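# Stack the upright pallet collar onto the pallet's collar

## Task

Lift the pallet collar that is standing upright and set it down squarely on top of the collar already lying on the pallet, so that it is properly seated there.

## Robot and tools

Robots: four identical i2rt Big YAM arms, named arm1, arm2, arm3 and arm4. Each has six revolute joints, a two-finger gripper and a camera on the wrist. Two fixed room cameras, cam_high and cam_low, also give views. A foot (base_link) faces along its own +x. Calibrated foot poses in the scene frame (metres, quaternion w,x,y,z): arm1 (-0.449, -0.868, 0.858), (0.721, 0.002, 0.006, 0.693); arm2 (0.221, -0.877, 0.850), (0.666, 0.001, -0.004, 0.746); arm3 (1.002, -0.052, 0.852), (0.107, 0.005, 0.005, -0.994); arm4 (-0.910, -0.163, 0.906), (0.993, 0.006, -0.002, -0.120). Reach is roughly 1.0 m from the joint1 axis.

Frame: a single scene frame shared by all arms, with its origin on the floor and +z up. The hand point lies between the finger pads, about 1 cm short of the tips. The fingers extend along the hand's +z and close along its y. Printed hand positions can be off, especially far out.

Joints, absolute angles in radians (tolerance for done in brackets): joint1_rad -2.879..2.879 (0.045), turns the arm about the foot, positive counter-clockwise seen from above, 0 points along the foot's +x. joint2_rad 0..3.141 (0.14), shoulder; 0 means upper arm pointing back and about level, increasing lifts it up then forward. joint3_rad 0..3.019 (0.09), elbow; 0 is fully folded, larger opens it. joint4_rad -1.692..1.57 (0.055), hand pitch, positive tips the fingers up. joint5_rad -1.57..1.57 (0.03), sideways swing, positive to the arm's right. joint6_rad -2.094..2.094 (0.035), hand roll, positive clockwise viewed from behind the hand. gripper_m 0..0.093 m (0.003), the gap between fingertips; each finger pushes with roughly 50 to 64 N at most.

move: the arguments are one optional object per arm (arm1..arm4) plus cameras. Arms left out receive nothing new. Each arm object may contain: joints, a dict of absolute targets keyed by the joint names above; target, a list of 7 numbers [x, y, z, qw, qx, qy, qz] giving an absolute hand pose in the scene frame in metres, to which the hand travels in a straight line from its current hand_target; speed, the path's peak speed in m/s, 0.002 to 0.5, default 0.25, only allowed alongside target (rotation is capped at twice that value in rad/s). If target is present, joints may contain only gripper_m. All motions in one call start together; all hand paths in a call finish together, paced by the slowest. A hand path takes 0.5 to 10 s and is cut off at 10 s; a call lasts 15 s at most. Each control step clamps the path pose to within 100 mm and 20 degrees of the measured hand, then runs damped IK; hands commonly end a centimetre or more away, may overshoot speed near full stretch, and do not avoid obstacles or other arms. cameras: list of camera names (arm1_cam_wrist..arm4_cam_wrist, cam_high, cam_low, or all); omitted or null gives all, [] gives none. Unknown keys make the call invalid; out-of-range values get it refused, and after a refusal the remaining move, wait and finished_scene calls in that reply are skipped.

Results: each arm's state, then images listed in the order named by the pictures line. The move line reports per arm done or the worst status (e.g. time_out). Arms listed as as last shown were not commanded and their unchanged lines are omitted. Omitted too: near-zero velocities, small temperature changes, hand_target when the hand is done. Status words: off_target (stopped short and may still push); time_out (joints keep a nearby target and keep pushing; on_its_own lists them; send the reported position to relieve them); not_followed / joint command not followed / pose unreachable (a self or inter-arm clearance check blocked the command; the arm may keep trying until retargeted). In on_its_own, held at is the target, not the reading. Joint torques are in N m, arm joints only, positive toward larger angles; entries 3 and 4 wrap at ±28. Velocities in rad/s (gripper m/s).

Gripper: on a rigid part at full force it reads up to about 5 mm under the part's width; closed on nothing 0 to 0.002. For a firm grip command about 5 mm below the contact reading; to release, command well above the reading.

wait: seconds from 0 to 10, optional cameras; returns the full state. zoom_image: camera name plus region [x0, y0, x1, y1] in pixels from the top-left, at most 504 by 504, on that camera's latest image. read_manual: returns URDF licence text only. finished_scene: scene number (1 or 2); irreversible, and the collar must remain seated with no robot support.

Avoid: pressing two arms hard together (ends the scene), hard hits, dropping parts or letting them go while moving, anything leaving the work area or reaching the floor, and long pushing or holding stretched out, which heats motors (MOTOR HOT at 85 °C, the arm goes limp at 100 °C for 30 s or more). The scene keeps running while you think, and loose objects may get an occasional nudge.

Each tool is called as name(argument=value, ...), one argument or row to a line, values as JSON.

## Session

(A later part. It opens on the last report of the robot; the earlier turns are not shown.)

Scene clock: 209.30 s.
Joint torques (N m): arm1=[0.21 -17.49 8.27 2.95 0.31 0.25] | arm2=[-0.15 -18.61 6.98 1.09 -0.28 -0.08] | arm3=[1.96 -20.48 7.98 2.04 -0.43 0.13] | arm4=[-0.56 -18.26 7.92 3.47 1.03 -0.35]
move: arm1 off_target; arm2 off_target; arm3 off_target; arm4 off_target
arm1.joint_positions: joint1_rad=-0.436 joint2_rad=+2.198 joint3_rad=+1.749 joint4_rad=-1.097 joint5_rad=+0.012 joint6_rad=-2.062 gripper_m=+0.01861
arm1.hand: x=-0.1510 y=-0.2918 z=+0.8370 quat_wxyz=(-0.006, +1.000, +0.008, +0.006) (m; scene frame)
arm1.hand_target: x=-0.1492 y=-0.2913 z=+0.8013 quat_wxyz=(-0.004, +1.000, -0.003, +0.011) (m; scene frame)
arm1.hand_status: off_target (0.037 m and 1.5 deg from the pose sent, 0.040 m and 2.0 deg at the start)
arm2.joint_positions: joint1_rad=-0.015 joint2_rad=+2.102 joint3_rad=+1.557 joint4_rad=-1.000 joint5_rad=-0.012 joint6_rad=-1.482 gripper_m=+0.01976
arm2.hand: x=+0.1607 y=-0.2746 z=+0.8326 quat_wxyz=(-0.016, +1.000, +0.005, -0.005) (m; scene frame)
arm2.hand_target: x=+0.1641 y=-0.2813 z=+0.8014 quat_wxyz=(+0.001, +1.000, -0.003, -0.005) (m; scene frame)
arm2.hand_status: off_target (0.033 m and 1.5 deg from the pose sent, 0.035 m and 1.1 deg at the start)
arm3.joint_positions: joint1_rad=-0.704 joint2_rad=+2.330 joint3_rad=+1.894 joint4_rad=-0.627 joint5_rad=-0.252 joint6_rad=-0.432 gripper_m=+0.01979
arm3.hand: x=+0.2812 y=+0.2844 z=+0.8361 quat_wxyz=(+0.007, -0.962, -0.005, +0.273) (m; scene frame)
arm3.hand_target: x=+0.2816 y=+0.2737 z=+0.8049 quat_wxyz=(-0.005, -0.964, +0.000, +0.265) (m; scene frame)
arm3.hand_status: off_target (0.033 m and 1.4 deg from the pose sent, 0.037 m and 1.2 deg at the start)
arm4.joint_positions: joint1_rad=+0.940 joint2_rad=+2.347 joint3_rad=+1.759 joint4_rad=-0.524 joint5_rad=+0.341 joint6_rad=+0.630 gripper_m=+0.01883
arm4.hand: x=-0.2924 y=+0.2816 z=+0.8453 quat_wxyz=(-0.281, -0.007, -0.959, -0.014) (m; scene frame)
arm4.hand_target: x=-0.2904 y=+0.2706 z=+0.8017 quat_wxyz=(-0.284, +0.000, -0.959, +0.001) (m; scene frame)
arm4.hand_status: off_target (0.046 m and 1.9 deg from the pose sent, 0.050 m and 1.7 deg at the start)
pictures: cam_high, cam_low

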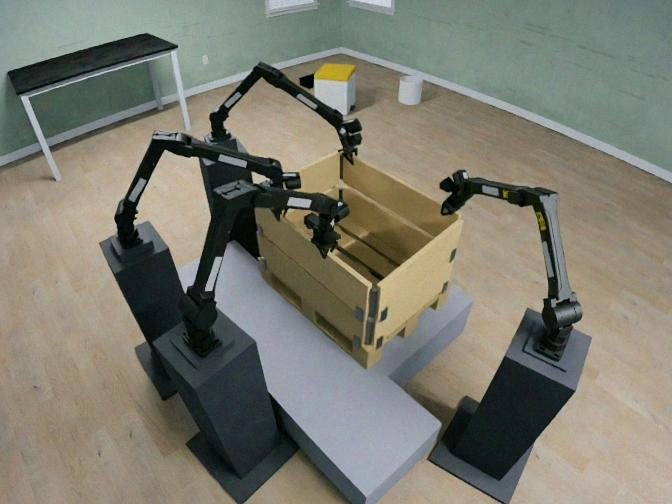

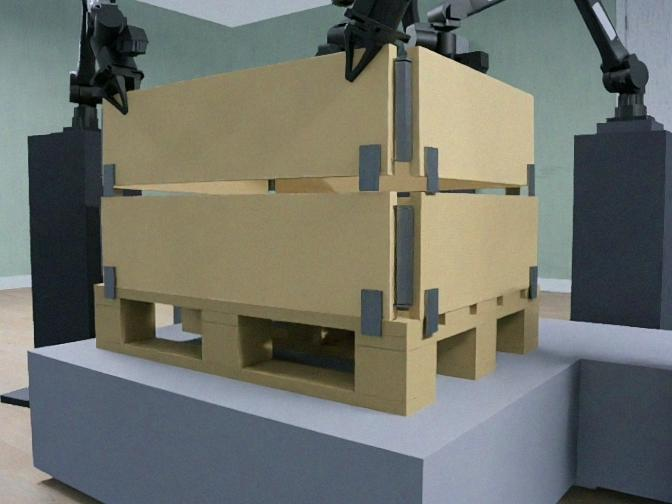

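move(
  arm1={"target":[-0.148,-0.305,0.89,-0.015,1,-0.003,0.012],"speed":0.08},
  arm2={"target":[0.164,-0.295,0.89,-0.015,1,-0.003,-0.005],"speed":0.08},
  arm3={"target":[0.281,0.262,0.895,0.003,0.963,0.0,-0.268],"speed":0.08},
  arm4={"target":[-0.286,0.257,0.895,0.29,0.0,0.957,0],"speed":0.08},
  cameras=["cam_high","cam_low"],
)

zoom_image(
  camera="cam_low",
  region=[80, 20, 580, 360],
)

zoom_image(
  camera="cam_high",
  region=[240, 140, 480, 370],
)

Scene clock: 215.40 s.
Joint torques (N m): arm1=[-0.21 -26.58 10.39 -0.98 -0.03 0.11] | arm2=[-0.03 -28.63 8.76 -2.04 -0.17 -0.1] | arm3=[1.38 -29.33 9.83 -0.38 -0.62 0.07] | arm4=[-0.67 -28.04 8.23 -0.09 1.2 -0.43]
Motor temperatures (°C): arm1=[30 48 57 29 31 27 32] | arm2=[30 43 46 29 28 26 31] | arm3=[27 52 55 31 30 26 31] | arm4=[32 51 57 27 34 29 32]
Heat: arm1: hottest joint3_rad 57 °C; arm2: hottest joint3_rad 46 °C; arm3: hottest joint3_rad 55 °C; arm4: hottest joint3_rad 57 °C.
move: arm1 off_target; arm2 off_target; arm3 off_target; arm4 off_target
arm1.joint_positions: joint1_rad=-0.443 joint2_rad=+2.169 joint3_rad=+1.713 joint4_rad=-1.109 joint5_rad=+0.017 joint6_rad=-2.062 gripper_m=+0.01860
arm1.hand: x=-0.1526 y=-0.3065 z=+0.8427 quat_wxyz=(+0.004, +1.000, +0.005, +0.003) (m; scene frame)
arm1.hand_target: x=-0.1461 y=-0.3030 z=+0.8886 quat_wxyz=(-0.020, +1.000, -0.003, +0.017) (m; scene frame)
arm1.hand_status: off_target (0.048 m and 2.6 deg from the pose sent, 0.055 m and 1.8 deg at the start)
arm2.joint_positions: joint1_rad=-0.014 joint2_rad=+2.065 joint3_rad=+1.515 joint4_rad=-1.019 joint5_rad=-0.010 joint6_rad=-1.470 gripper_m=+0.01970
arm2.hand: x=+0.1620 y=-0.2921 z=+0.8400 quat_wxyz=(-0.004, +1.000, -0.001, -0.003) (m; scene frame)
arm2.hand_target: x=+0.1639 y=-0.2921 z=+0.8873 quat_wxyz=(-0.021, +1.000, -0.007, -0.005) (m; scene frame)
arm2.hand_status: off_target (0.050 m and 1.3 deg from the pose sent, 0.061 m and 0.9 deg at the start)
arm3.joint_positions: joint1_rad=-0.683 joint2_rad=+2.312 joint3_rad=+1.892 joint4_rad=-0.679 joint5_rad=-0.240 joint6_rad=-0.412 gripper_m=+0.01979
arm3.hand: x=+0.2831 y=+0.2669 z=+0.8424 quat_wxyz=(-0.001, -0.967, -0.002, +0.255) (m; scene frame)
arm3.hand_target: x=+0.2782 y=+0.2636 z=+0.8949 quat_wxyz=(+0.000, -0.962, +0.000, +0.274) (m; scene frame)
arm3.hand_status: off_target (0.053 m and 1.6 deg from the pose sent, 0.063 m and 1.4 deg at the start)
arm4.joint_positions: joint1_rad=+0.923 joint2_rad=+2.328 joint3_rad=+1.735 joint4_rad=-0.524 joint5_rad=+0.335 joint6_rad=+0.617 gripper_m=+0.01876
arm4.hand: x=-0.2907 y=+0.2682 z=+0.8484 quat_wxyz=(-0.278, -0.007, -0.961, -0.011) (m; scene frame)
arm4.hand_target: x=-0.2832 y=+0.2591 z=+0.8944 quat_wxyz=(-0.295, -0.002, -0.956, -0.004) (m; scene frame)
arm4.hand_status: off_target (0.048 m and 2.1 deg from the pose sent, 0.056 m and 2.1 deg at the start)
pictures: cam_high, cam_low

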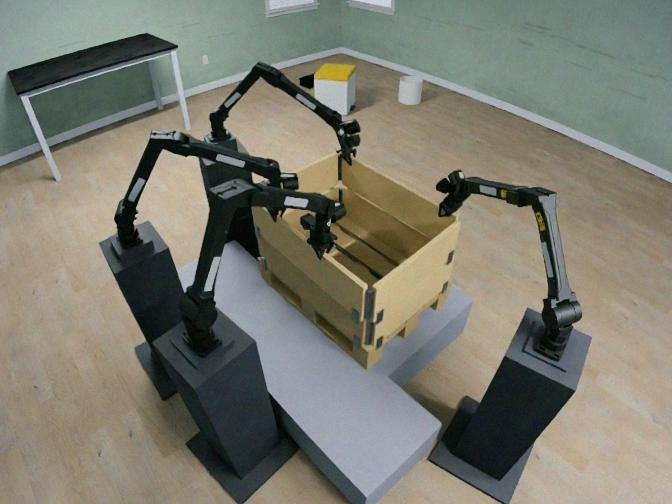

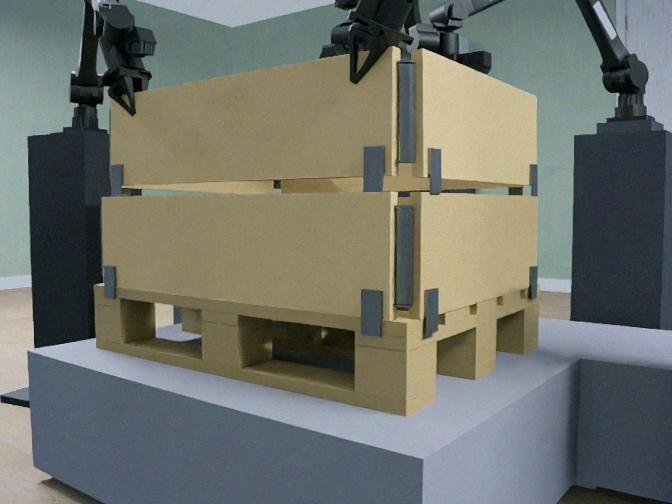

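Scaled by 1.008 from the camera's 672x504 image, which has a finer 960x720 frame.

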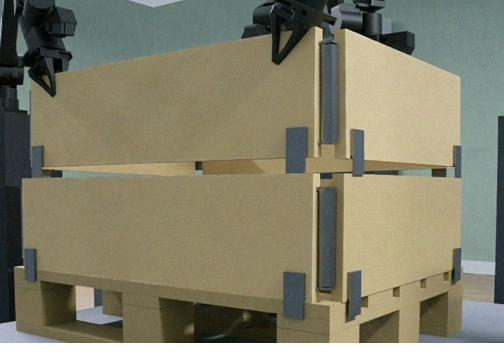

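Scaled by 2.100 from the camera's 672x504 image, which has a finer 960x720 frame.

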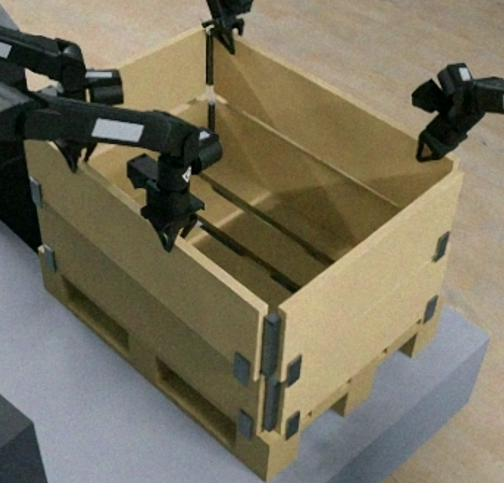

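move(
  arm1={"target":[-0.148,-0.286,0.885,-0.015,1,-0.003,0.012],"speed":0.08},
  arm2={"target":[0.166,-0.258,0.89,-0.015,1,-0.003,-0.005],"speed":0.08},
  arm3={"target":[0.281,0.295,0.90,0.003,0.963,0.0,-0.268],"speed":0.08},
  arm4={"target":[-0.284,0.283,0.89,0.29,0.0,0.957,0],"speed":0.08},
  cameras=["cam_high","cam_low"],
)

zoom_image(
  camera="cam_low",
  region=[80, 20, 580, 360],
)

zoom_image(
  camera="cam_high",
  region=[240, 140, 480, 370],
)

Scene clock: 222.23 s.
Joint torques (N m): arm1=[1.2 -23.53 15.82 -1.17 -0.12 0.28] | arm2=[-0.73 -25.58 16.18 -1.95 -0.18 -0.26] | arm3=[-1.79 -29.39 13.42 -1.28 -0.79 -0.2] | arm4=[2.78 -25.29 12.71 -0.16 1.55 -0.13]
move: arm1 off_target; arm2 off_target; arm3 off_target; arm4 off_target
arm1.joint_positions: joint1_rad=-0.447 joint2_rad=+2.172 joint3_rad=+1.713 joint4_rad=-1.139 joint5_rad=+0.015 joint6_rad=-2.063 gripper_m=+0.01860
arm1.hand: x=-0.1541 y=-0.3143 z=+0.8410 quat_wxyz=(+0.018, +1.000, +0.004, -0.005) (m; scene frame)
arm1.hand_target: x=-0.1491 y=-0.2884 z=+0.8856 quat_wxyz=(-0.016, +1.000, -0.003, +0.012) (m; scene frame)
arm1.hand_status: off_target (0.053 m and 4.3 deg from the pose sent, 0.047 m and 2.6 deg at the start)
arm2.joint_positions: joint1_rad=-0.014 joint2_rad=+2.097 joint3_rad=+1.557 joint4_rad=-1.091 joint5_rad=-0.020 joint6_rad=-1.479 gripper_m=+0.02027
arm2.hand: x=+0.1606 y=-0.2960 z=+0.8358 quat_wxyz=(+0.027, +1.000, +0.003, -0.005) (m; scene frame)
arm2.hand_target: x=+0.1648 y=-0.2623 z=+0.8908 quat_wxyz=(-0.016, +1.000, +0.002, -0.009) (m; scene frame)
arm2.hand_status: off_target (0.066 m and 4.9 deg from the pose sent, 0.061 m and 1.3 deg at the start)
arm3.joint_positions: joint1_rad=-0.683 joint2_rad=+2.344 joint3_rad=+1.918 joint4_rad=-0.716 joint5_rad=-0.252 joint6_rad=-0.419 gripper_m=+0.01978
arm3.hand: x=+0.2851 y=+0.2638 z=+0.8263 quat_wxyz=(-0.015, -0.971, -0.004, +0.239) (m; scene frame)
arm3.hand_target: x=+0.2826 y=+0.2939 z=+0.8983 quat_wxyz=(-0.001, -0.963, +0.001, +0.269) (m; scene frame)
arm3.hand_status: off_target (0.080 m and 3.7 deg from the pose sent, 0.064 m and 1.6 deg at the start)
arm4.joint_positions: joint1_rad=+0.913 joint2_rad=+2.334 joint3_rad=+1.756 joint4_rad=-0.571 joint5_rad=+0.335 joint6_rad=+0.603 gripper_m=+0.01876
arm4.hand: x=-0.2885 y=+0.2604 z=+0.8480 quat_wxyz=(-0.266, -0.003, -0.964, +0.002) (m; scene frame)
arm4.hand_target: x=-0.2851 y=+0.2826 z=+0.8898 quat_wxyz=(-0.290, +0.004, -0.957, +0.000) (m; scene frame)
arm4.hand_status: off_target (0.048 m and 2.9 deg from the pose sent, 0.045 m and 2.1 deg at the start)
pictures: cam_high, cam_low

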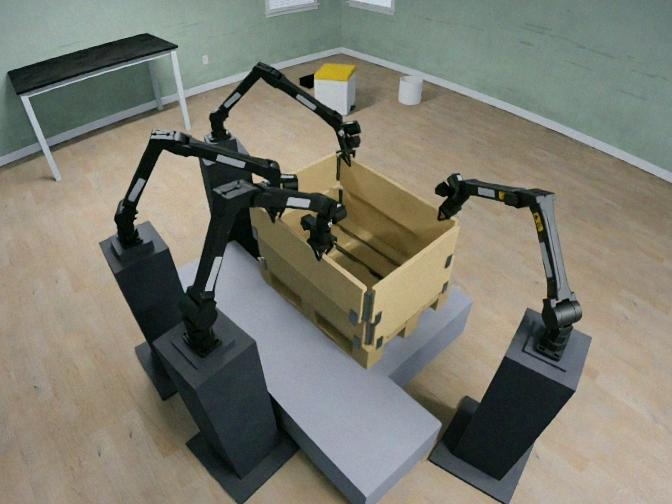

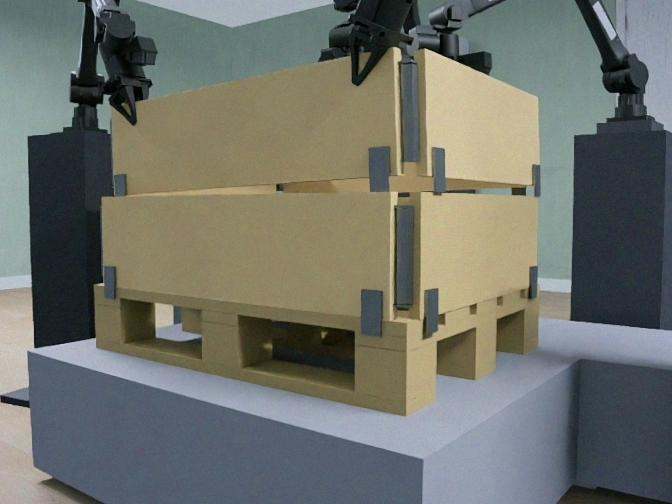

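Scaled by 1.008 from the camera's 672x504 image, which has a finer 960x720 frame.

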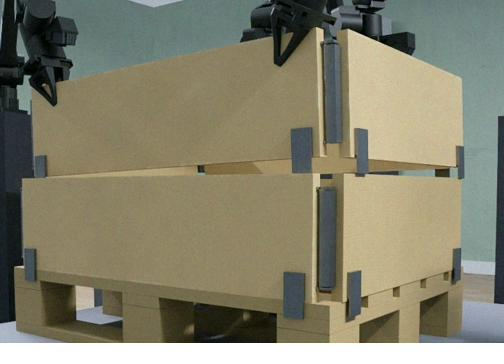

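Scaled by 2.100 from the camera's 672x504 image, which has a finer 960x720 frame.

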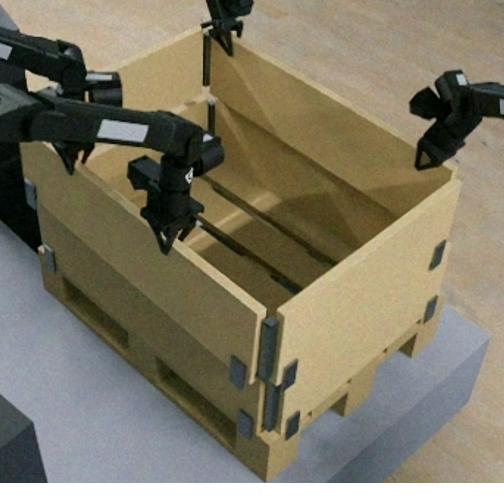

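move(
  arm3={"joints":{"joint2_rad":2.10,"joint1_rad":-0.74}},
  arm4={"joints":{"joint2_rad":2.09,"joint1_rad":0.965}},
  arm1={"target":[-0.146,-0.25,0.965,-0.04,0.998,-0.01,0.011],"speed":0.07},
  arm2={"target":[0.172,-0.225,0.965,-0.04,0.998,-0.01,-0.005],"speed":0.07},
  cameras=["cam_low"],
)

Scene clock: 229.93 s.
Joint torques (N m): arm1=[1.96 -25.82 21.31 -1.8 -0.54 0.55] | arm2=[-1.49 -28.04 19.08 -0.98 -0.16 -0.11] | arm3=[-1.32 -37.48 13.83 -0.4 -0.78 0.01] | arm4=[3.9 -36.19 13.12 0.05 1.79 -0.12]
move: arm1 off_target; arm2 off_target; arm3 time_out; arm4 time_out
arm1.joint_positions: joint1_rad=-0.441 joint2_rad=+2.176 joint3_rad=+1.841 joint4_rad=-1.281 joint5_rad=+0.005 joint6_rad=-2.063 gripper_m=+0.01860
arm1.hand: x=-0.1513 y=-0.2985 z=+0.8838 quat_wxyz=(+0.023, +1.000, +0.007, -0.014) (m; scene frame)
arm1.hand_target: x=-0.1493 y=-0.2587 z=+0.9658 quat_wxyz=(-0.042, +0.999, -0.009, +0.012) (m; scene frame)
arm1.hand_status: off_target (0.095 m and 8.0 deg from the pose sent, 0.140 m and 7.1 deg at the start; pose on its path clipped on 4 of 62 steps)
arm2.joint_positions: joint1_rad=-0.017 joint2_rad=+2.095 joint3_rad=+1.701 joint4_rad=-1.261 joint5_rad=+0.003 joint6_rad=-1.485 gripper_m=+0.02088
arm2.hand: x=+0.1643 y=-0.2776 z=+0.8861 quat_wxyz=(+0.039, +0.999, +0.005, +0.008) (m; scene frame)
arm2.hand_target: x=+0.1746 y=-0.2346 z=+0.9668 quat_wxyz=(-0.041, +0.999, -0.010, +0.000) (m; scene frame)
arm2.hand_status: off_target (0.095 m and 9.3 deg from the pose sent, 0.148 m and 7.8 deg at the start; pose on its path clipped on 6 of 62 steps)
arm3.joint_positions: joint1_rad=-0.709 joint2_rad=+2.262 joint3_rad=+1.918 joint4_rad=-0.739 joint5_rad=-0.252 joint6_rad=-0.444 gripper_m=+0.01979
arm3.joint_status: joint2_rad time_out (moved -0.082 of -0.244); the others done
arm3.on_its_own: joint2_rad reads +2.262 and still pushes toward +2.100 since a time_out
arm3.hand: x=+0.2884 y=+0.2839 z=+0.8871 quat_wxyz=(+0.005, -0.964, -0.008, +0.265) (m; scene frame)
arm4.joint_positions: joint1_rad=+0.923 joint2_rad=+2.270 joint3_rad=+1.756 joint4_rad=-0.579 joint5_rad=+0.329 joint6_rad=+0.600 gripper_m=+0.01878
arm4.joint_status: joint2_rad time_out (moved -0.064 of -0.244); the others done
arm4.on_its_own: joint2_rad reads +2.270 and still pushes toward +2.090 since a time_out; joint5_rad reads +0.329 and still pushes toward +0.368 since a time_out
arm4.hand: x=-0.2863 y=+0.2731 z=+0.8938 quat_wxyz=(-0.285, +0.000, -0.958, -0.018) (m; scene frame)
pictures: cam_low

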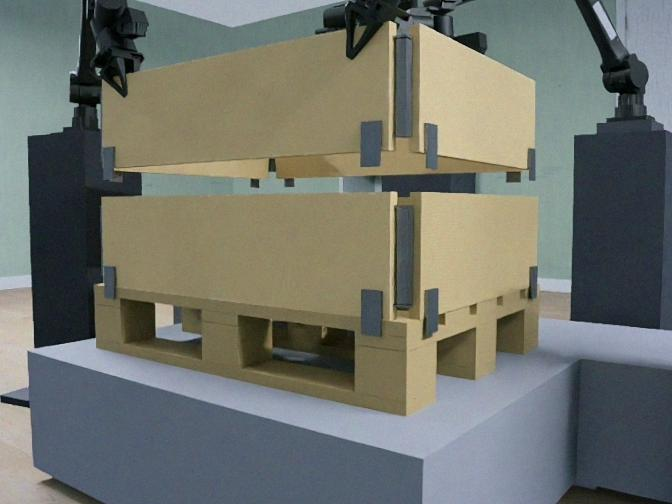

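move(
  arm1={"target":[-0.146,-0.276,0.83,-0.015,1,-0.004,0.012],"speed":0.07},
  arm2={"target":[0.170,-0.255,0.83,-0.015,1,-0.004,-0.005],"speed":0.07},
  arm3={"target":[0.283,0.294,0.835,0.003,0.963,0.0,-0.268],"speed":0.07},
  arm4={"target":[-0.283,0.284,0.83,0.29,0.0,0.957,0],"speed":0.07},
  cameras=["cam_high","cam_low"],
)

zoom_image(
  camera="cam_low",
  region=[80, 20, 580, 360],
)

zoom_image(
  camera="cam_high",
  region=[240, 140, 480, 370],
)

Scene clock: 238.20 s.
Joint torques (N m): arm1=[1.03 -20.07 10.33 2.21 0.02 0.34] | arm2=[-0.56 -21.01 9.89 1.28 -0.36 -0.11] | arm3=[0.44 -21.3 11.82 0.24 -0.72 0.02] | arm4=[1.08 -19.72 11.79 0.91 1.78 -0.02]
Motor temperatures (°C): arm1=[30 49 61 29 31 27 32] | arm2=[30 44 47 29 28 26 31] | arm3=[27 58 55 31 30 26 31] | arm4=[32 53 56 27 36 29 32]
move: arm1 off_target; arm2 off_target; arm3 done; arm4 off_target
arm1.joint_positions: joint1_rad=-0.441 joint2_rad=+2.213 joint3_rad=+1.787 joint4_rad=-1.148 joint5_rad=+0.000 joint6_rad=-2.065 gripper_m=+0.01860
arm1.hand: x=-0.1492 y=-0.2920 z=+0.8405 quat_wxyz=(+0.004, +1.000, +0.007, -0.006) (m; scene frame)
arm1.hand_target: x=-0.1494 y=-0.2782 z=+0.8306 quat_wxyz=(-0.012, +1.000, -0.003, +0.004) (m; scene frame)
arm1.hand_status: off_target (0.019 m and 3.3 deg from the pose sent, 0.059 m and 5.4 deg at the start)
arm2.joint_positions: joint1_rad=-0.023 joint2_rad=+2.124 joint3_rad=+1.610 joint4_rad=-1.077 joint5_rad=-0.007 joint6_rad=-1.489 gripper_m=+0.02048
arm2.hand: x=+0.1662 y=-0.2730 z=+0.8372 quat_wxyz=(+0.007, +1.000, +0.004, -0.001) (m; scene frame)
arm2.hand_target: x=+0.1703 y=-0.2589 z=+0.8304 quat_wxyz=(-0.008, +1.000, -0.004, -0.004) (m; scene frame)
arm2.hand_status: off_target (0.020 m and 2.7 deg from the pose sent, 0.061 m and 6.4 deg at the start)
arm3.joint_positions: joint1_rad=-0.711 joint2_rad=+2.319 joint3_rad=+1.890 joint4_rad=-0.650 joint5_rad=-0.257 joint6_rad=-0.442 gripper_m=+0.01978
arm3.hand: x=+0.2875 y=+0.2862 z=+0.8397 quat_wxyz=(+0.003, -0.964, -0.006, +0.267) (m; scene frame)
arm3.hand_target: x=+0.2853 y=+0.2927 z=+0.8339 quat_wxyz=(-0.005, -0.964, +0.001, +0.264) (m; scene frame)
arm3.hand_status: done (0.010 m and 1.1 deg from the pose sent, 0.053 m and 1.3 deg at the start; pose on its path clipped on 30 of 110 steps)
arm4.joint_positions: joint1_rad=+0.930 joint2_rad=+2.347 joint3_rad=+1.762 joint4_rad=-0.511 joint5_rad=+0.330 joint6_rad=+0.608 gripper_m=+0.01874
arm4.hand: x=-0.2863 y=+0.2795 z=+0.8470 quat_wxyz=(-0.284, -0.001, -0.959, -0.019) (m; scene frame)
arm4.hand_target: x=-0.2850 y=+0.2824 z=+0.8295 quat_wxyz=(-0.288, -0.003, -0.958, +0.000) (m; scene frame)
arm4.hand_status: off_target (0.018 m and 2.3 deg from the pose sent, 0.065 m and 2.2 deg at the start; pose on its path clipped on 35 of 110 steps)
pictures: cam_high, cam_low

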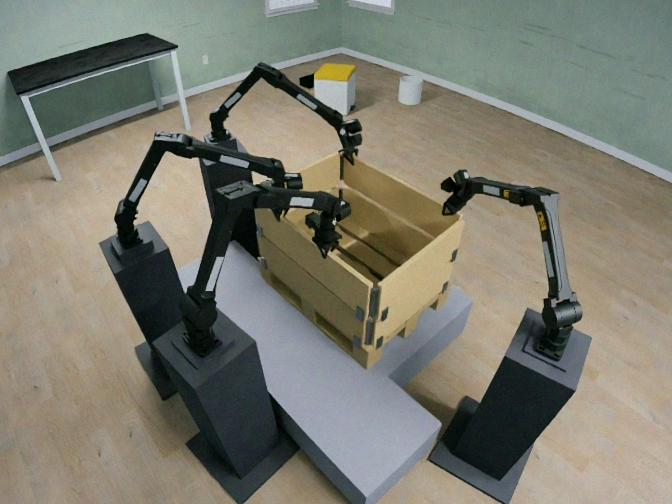

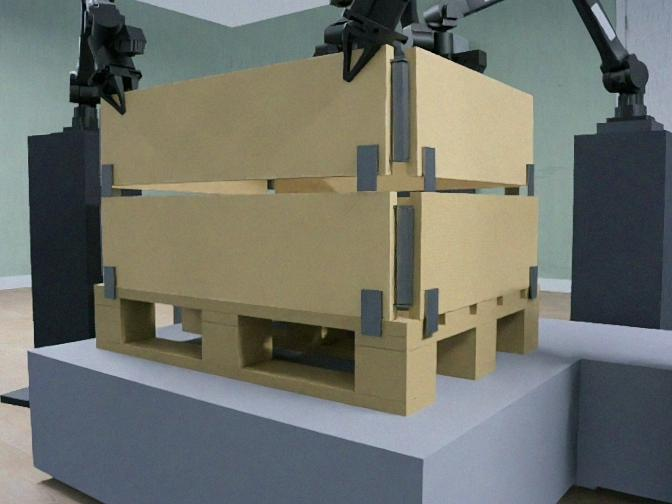

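Scaled by 1.008 from the camera's 672x504 image, which has a finer 960x720 frame.

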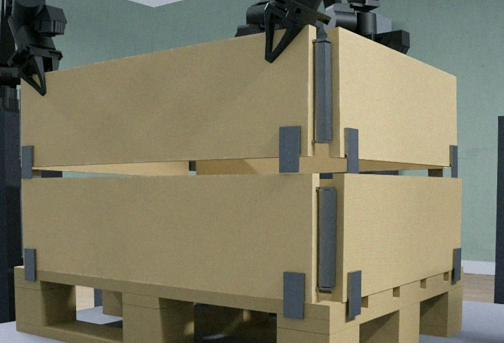

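Scaled by 2.100 from the camera's 672x504 image, which has a finer 960x720 frame.

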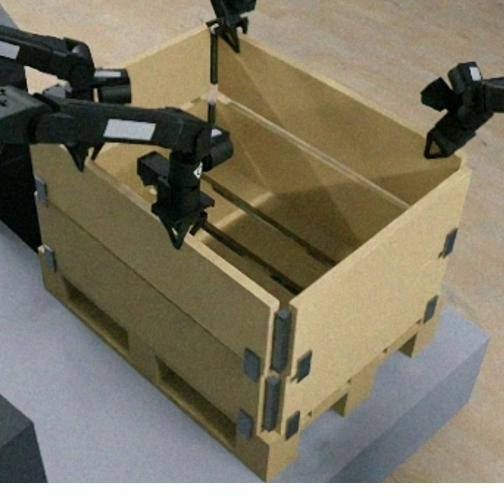

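move(
  arm1={"target":[-0.149,-0.296,0.88,-0.015,1,-0.003,0.012],"speed":0.08},
  arm2={"target":[0.166,-0.280,0.88,-0.015,1,-0.003,-0.005],"speed":0.08},
  arm3={"target":[0.284,0.277,0.89,0.003,0.963,0.0,-0.268],"speed":0.08},
  arm4={"target":[-0.284,0.267,0.885,0.29,0.0,0.957,0],"speed":0.08},
  cameras=["cam_high","cam_low"],
)

zoom_image(
  camera="cam_low",
  region=[80, 20, 580, 360],
)

zoom_image(
  camera="cam_high",
  region=[240, 140, 480, 370],
)

Scene clock: 248.07 s.
Joint torques (N m): arm1=[0.26 -26.17 9.44 -0.2 0.22 0.24] | arm2=[-0.03 -28.16 8.36 -0.91 -0.21 -0.08] | arm3=[1.44 -28.04 11.19 -0.65 -0.56 0.12] | arm4=[-0.09 -26.99 8.68 -0.17 1.45 -0.26]
move: arm1 off_target; arm2 off_target; arm3 off_target; arm4 off_target
arm1.joint_positions: joint1_rad=-0.441 joint2_rad=+2.190 joint3_rad=+1.749 joint4_rad=-1.123 joint5_rad=+0.005 joint6_rad=-2.065 gripper_m=+0.01860
arm1.hand: x=-0.1512 y=-0.2976 z=+0.8419 quat_wxyz=(+0.001, +1.000, +0.007, -0.002) (m; scene frame)
arm1.hand_target: x=-0.1479 y=-0.2935 z=+0.8791 quat_wxyz=(-0.021, +1.000, -0.003, +0.014) (m; scene frame)
arm1.hand_status: off_target (0.038 m and 2.7 deg from the pose sent, 0.040 m and 3.2 deg at the start)
arm2.joint_positions: joint1_rad=-0.020 joint2_rad=+2.097 joint3_rad=+1.568 joint4_rad=-1.051 joint5_rad=-0.010 joint6_rad=-1.483 gripper_m=+0.02018
arm2.hand: x=+0.1643 y=-0.2808 z=+0.8390 quat_wxyz=(+0.001, +1.000, +0.003, -0.003) (m; scene frame)
arm2.hand_target: x=+0.1658 y=-0.2770 z=+0.8785 quat_wxyz=(-0.022, +1.000, -0.004, -0.006) (m; scene frame)
arm2.hand_status: off_target (0.041 m and 2.0 deg from the pose sent, 0.043 m and 2.7 deg at the start)
arm3.joint_positions: joint1_rad=-0.705 joint2_rad=+2.313 joint3_rad=+1.890 joint4_rad=-0.676 joint5_rad=-0.252 joint6_rad=-0.438 gripper_m=+0.01978
arm3.hand: x=+0.2895 y=+0.2802 z=+0.8419 quat_wxyz=(+0.000, -0.966, -0.006, +0.258) (m; scene frame)
arm3.hand_target: x=+0.2821 y=+0.2782 z=+0.8901 quat_wxyz=(+0.000, -0.962, -0.001, +0.274) (m; scene frame)
arm3.hand_status: off_target (0.048 m and 1.4 deg from the pose sent, 0.051 m and 1.1 deg at the start)
arm4.joint_positions: joint1_rad=+0.927 joint2_rad=+2.342 joint3_rad=+1.762 joint4_rad=-0.524 joint5_rad=+0.332 joint6_rad=+0.608 gripper_m=+0.01874
arm4.hand: x=-0.2861 y=+0.2763 z=+0.8494 quat_wxyz=(-0.282, -0.002, -0.959, -0.015) (m; scene frame)
arm4.hand_target: x=-0.2816 y=+0.2688 z=+0.8849 quat_wxyz=(-0.294, -0.001, -0.956, -0.003) (m; scene frame)
arm4.hand_status: off_target (0.037 m and 2.0 deg from the pose sent, 0.040 m and 2.3 deg at the start)
pictures: cam_high, cam_low

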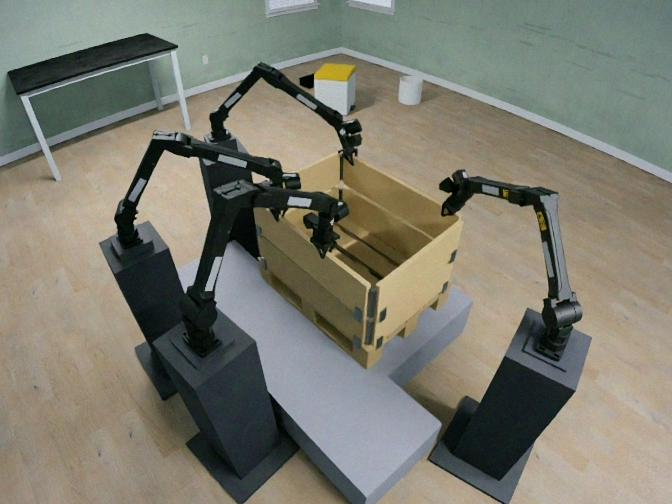

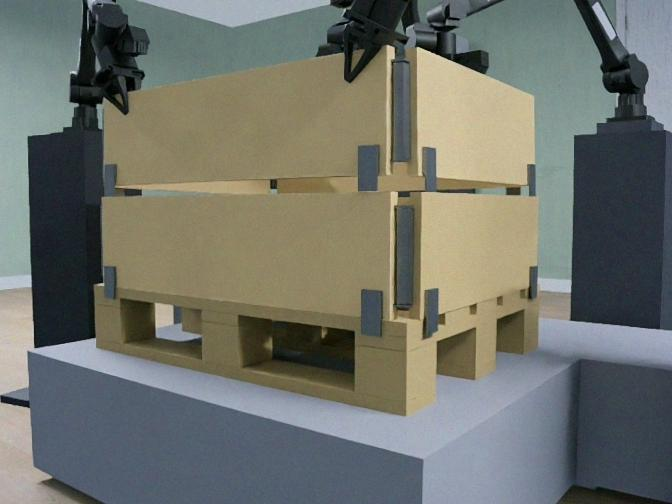

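Scaled by 1.008 from the camera's 672x504 image, which has a finer 960x720 frame.

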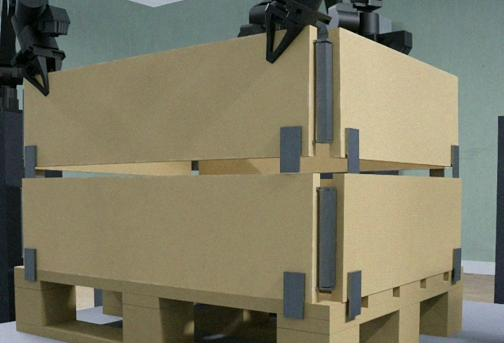

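Scaled by 2.100 from the camera's 672x504 image, which has a finer 960x720 frame.

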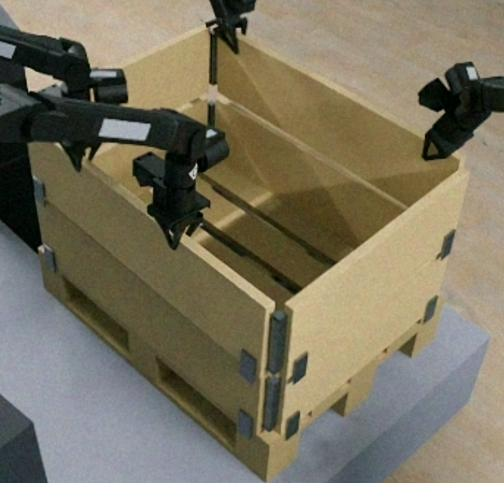

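move(
  arm1={"target":[-0.158,-0.292,0.80,-0.005,1,-0.003,0.012],"speed":0.07},
  arm2={"target":[0.156,-0.276,0.80,-0.005,1,-0.003,-0.005],"speed":0.07},
  arm3={"target":[0.274,0.280,0.805,0.003,0.963,0.0,-0.268],"speed":0.07},
  arm4={"target":[-0.294,0.270,0.80,0.285,0.0,0.957,0],"speed":0.07},
  cameras=["cam_high","cam_low"],
)

move(
  arm1={"target":[-0.157,-0.293,0.75,0,1,-0.003,0.008],"speed":0.07},
  arm2={"target":[0.158,-0.277,0.75,0,1,-0.003,-0.005],"speed":0.07},
  arm3={"target":[0.277,0.280,0.75,0.003,0.963,0.0,-0.268],"speed":0.07},
  arm4={"target":[-0.292,0.272,0.75,0.285,0.0,0.957,0],"speed":0.07},
)

zoom_image(
  camera="cam_low",
  region=[80, 20, 580, 360],
)

zoom_image(
  camera="cam_high",
  region=[240, 140, 480, 370],
)

Scene clock: 257.43 s.
Joint torques (N m): arm1=[1.49 -17.55 7.66 2.41 0.25 0.4] | arm2=[0.97 -17.9 7.8 1.39 -0.29 0.02] | arm3=[1.85 -18.43 10.35 2.3 -0.49 0.17] | arm4=[0.79 -18.9 6.68 2.81 1.39 -0.14]
Motor temperatures (°C): arm1=[30 47 56 29 31 27 33] | arm2=[30 43 45 29 28 26 31] | arm3=[27 57 54 31 30 26 31] | arm4=[32 49 55 27 37 29 32]
move: arm1 off_target; arm2 off_target; arm3 off_target; arm4 off_target
arm1.joint_positions: joint1_rad=-0.440 joint2_rad=+2.184 joint3_rad=+1.725 joint4_rad=-1.082 joint5_rad=+0.015 joint6_rad=-2.065 gripper_m=+0.01860
arm1.hand: x=-0.1501 y=-0.2973 z=+0.8373 quat_wxyz=(-0.007, +1.000, +0.008, +0.008) (m; scene frame)
arm1.hand_target: x=-0.1598 y=-0.2969 z=+0.8015 quat_wxyz=(+0.001, +1.000, -0.003, +0.009) (m; scene frame)
arm1.hand_status: off_target (0.038 m and 1.3 deg from the pose sent, 0.043 m and 2.1 deg at the start)
arm2.joint_positions: joint1_rad=-0.017 joint2_rad=+2.097 joint3_rad=+1.552 joint4_rad=-1.011 joint5_rad=-0.010 joint6_rad=-1.483 gripper_m=+0.01994
arm2.hand: x=+0.1625 y=-0.2784 z=+0.8337 quat_wxyz=(-0.010, +1.000, +0.004, -0.004) (m; scene frame)
arm2.hand_target: x=+0.1567 y=-0.2808 z=+0.8012 quat_wxyz=(+0.001, +1.000, -0.002, -0.004) (m; scene frame)
arm2.hand_status: off_target (0.034 m and 1.1 deg from the pose sent, 0.040 m and 1.0 deg at the start)
arm3.joint_positions: joint1_rad=-0.704 joint2_rad=+2.320 joint3_rad=+1.890 joint4_rad=-0.656 joint5_rad=-0.251 joint6_rad=-0.438 gripper_m=+0.01978
arm3.hand: x=+0.2866 y=+0.2817 z=+0.8385 quat_wxyz=(+0.003, -0.965, -0.006, +0.263) (m; scene frame)
arm3.hand_target: x=+0.2792 y=+0.2774 z=+0.8044 quat_wxyz=(-0.006, -0.965, +0.001, +0.262) (m; scene frame)
arm3.hand_status: off_target (0.036 m and 1.2 deg from the pose sent, 0.040 m and 1.4 deg at the start)
arm4.joint_positions: joint1_rad=+0.927 joint2_rad=+2.342 joint3_rad=+1.744 joint4_rad=-0.498 joint5_rad=+0.330 joint6_rad=+0.610 gripper_m=+0.01874
arm4.hand: x=-0.2876 y=+0.2755 z=+0.8448 quat_wxyz=(-0.285, -0.003, -0.958, -0.019) (m; scene frame)
arm4.hand_target: x=-0.2981 y=+0.2669 z=+0.8005 quat_wxyz=(-0.280, +0.001, -0.960, +0.003) (m; scene frame)
arm4.hand_status: off_target (0.046 m and 2.2 deg from the pose sent, 0.050 m and 1.8 deg at the start)
pictures: cam_high, cam_low

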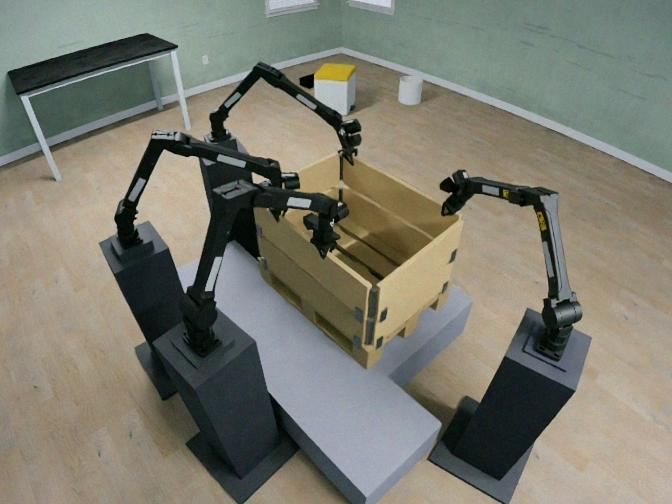

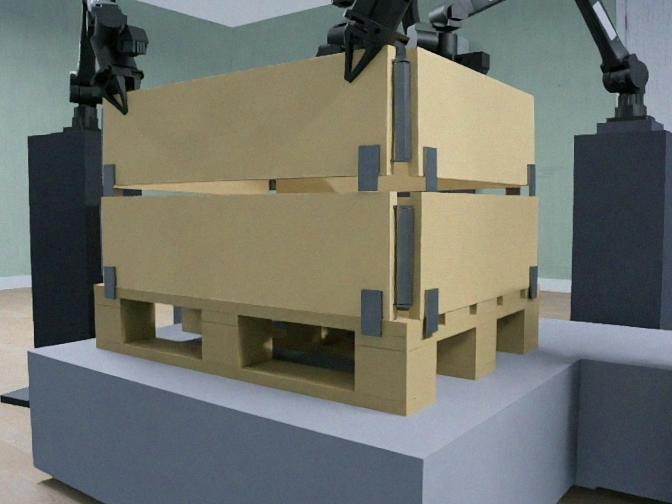

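Scene clock: 259.20 s.
Joint torques (N m): arm1=[1.14 -12.57 6.46 3.52 -0.33 0.31] | arm2=[0.73 -13.04 6.19 2.52 -0.19 0.08] | arm3=[1.9 -16.73 8.84 2.55 -0.14 0.08] | arm4=[-0.03 -15.74 7.86 3.6 1.05 -0.11]
move: arm1 off_target; arm2 off_target; arm3 off_target; arm4 off_target
arm1.joint_positions: joint1_rad=-0.439 joint2_rad=+2.179 joint3_rad=+1.708 joint4_rad=-1.019 joint5_rad=+0.040 joint6_rad=-2.059 gripper_m=+0.01860
arm1.hand: x=-0.1425 y=-0.2907 z=+0.8354 quat_wxyz=(-0.024, +0.999, +0.004, +0.031) (m; scene frame)
arm1.hand_target: x=-0.1593 y=-0.3024 z=+0.7565 quat_wxyz=(+0.004, +1.000, -0.003, +0.012) (m; scene frame)
arm1.hand_status: off_target (0.087 m and 3.9 deg from the pose sent, 0.088 m and 1.5 deg at the start)
arm2.joint_positions: joint1_rad=-0.017 joint2_rad=+2.100 joint3_rad=+1.538 joint4_rad=-0.944 joint5_rad=-0.015 joint6_rad=-1.489 gripper_m=+0.01962
arm2.hand: x=+0.1608 y=-0.2687 z=+0.8279 quat_wxyz=(-0.035, +0.999, +0.008, -0.008) (m; scene frame)
arm2.hand_target: x=+0.1588 y=-0.2855 z=+0.7560 quat_wxyz=(+0.001, +1.000, -0.003, -0.005) (m; scene frame)
arm2.hand_status: off_target (0.078 m and 4.3 deg from the pose sent, 0.084 m and 1.5 deg at the start)
arm3.joint_positions: joint1_rad=-0.707 joint2_rad=+2.363 joint3_rad=+1.875 joint4_rad=-0.552 joint5_rad=-0.264 joint6_rad=-0.429 gripper_m=+0.01987
arm3.hand: x=+0.2786 y=+0.2866 z=+0.8111 quat_wxyz=(+0.007, -0.958, -0.005, +0.285) (m; scene frame)
arm3.hand_target: x=+0.2822 y=+0.2770 z=+0.7527 quat_wxyz=(-0.005, -0.963, +0.000, +0.268) (m; scene frame)
arm3.hand_status: off_target (0.061 m and 2.4 deg from the pose sent, 0.089 m and 1.2 deg at the start)
arm4.joint_positions: joint1_rad=+0.936 joint2_rad=+2.379 joint3_rad=+1.736 joint4_rad=-0.438 joint5_rad=+0.342 joint6_rad=+0.600 gripper_m=+0.01873
arm4.hand: x=-0.2897 y=+0.2803 z=+0.8214 quat_wxyz=(-0.293, +0.003, -0.956, -0.018) (m; scene frame)
arm4.hand_target: x=-0.2984 y=+0.2672 z=+0.7544 quat_wxyz=(-0.284, +0.003, -0.959, +0.002) (m; scene frame)
arm4.hand_status: off_target (0.072 m and 2.3 deg from the pose sent, 0.095 m and 2.2 deg at the start)
pictures: arm1_cam_wrist, arm2_cam_wrist, arm3_cam_wrist, arm4_cam_wrist, cam_high, cam_low

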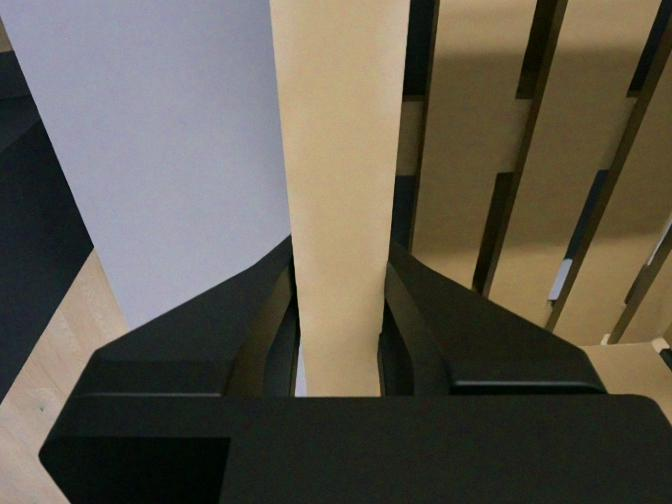

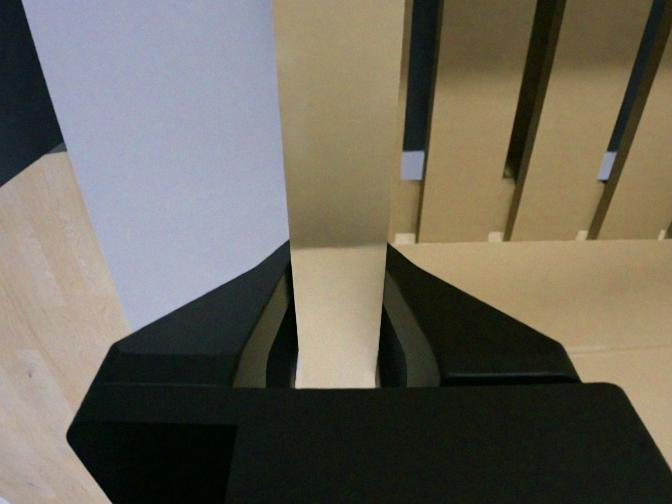

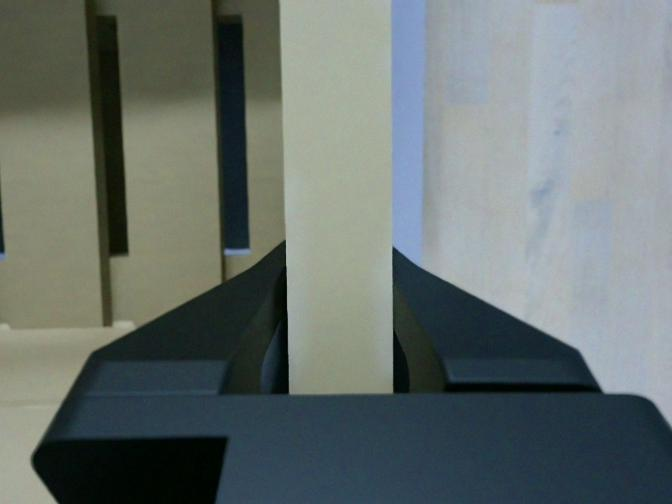

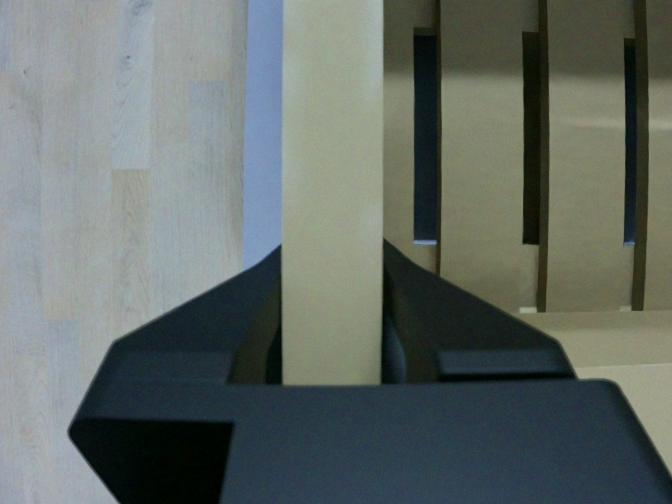

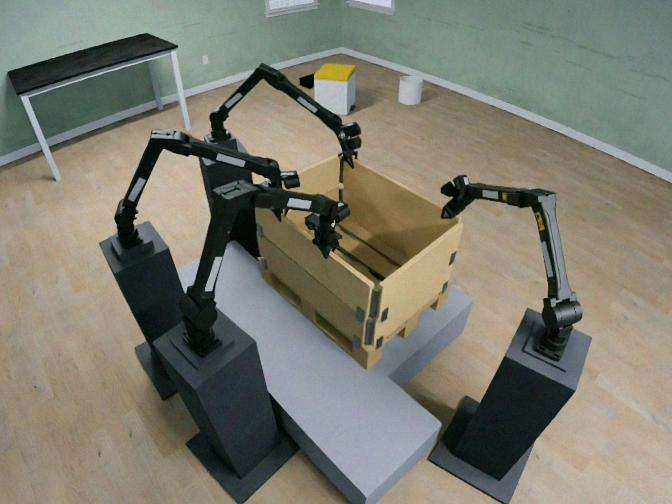

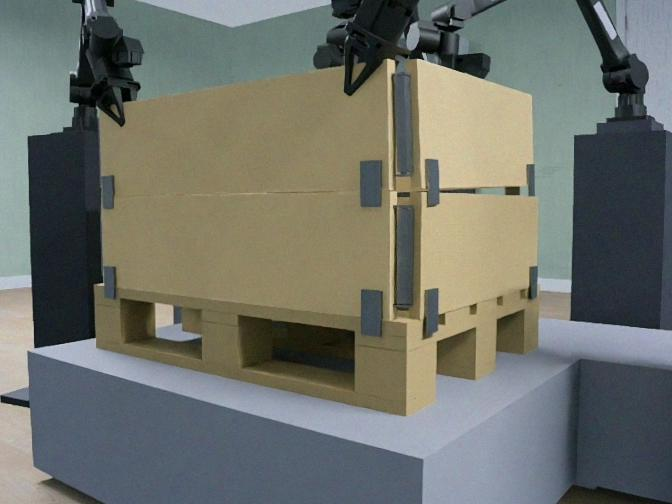

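Scaled by 1.008 from the camera's 672x504 image, which has a finer 960x720 frame.

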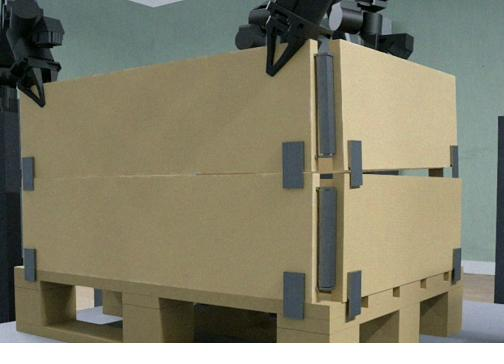

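Scaled by 2.100 from the camera's 672x504 image, which has a finer 960x720 frame.

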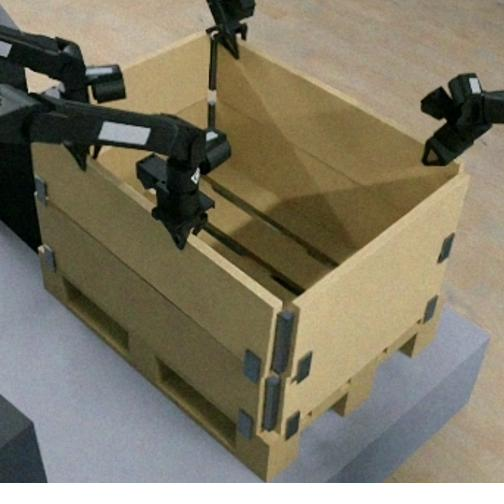

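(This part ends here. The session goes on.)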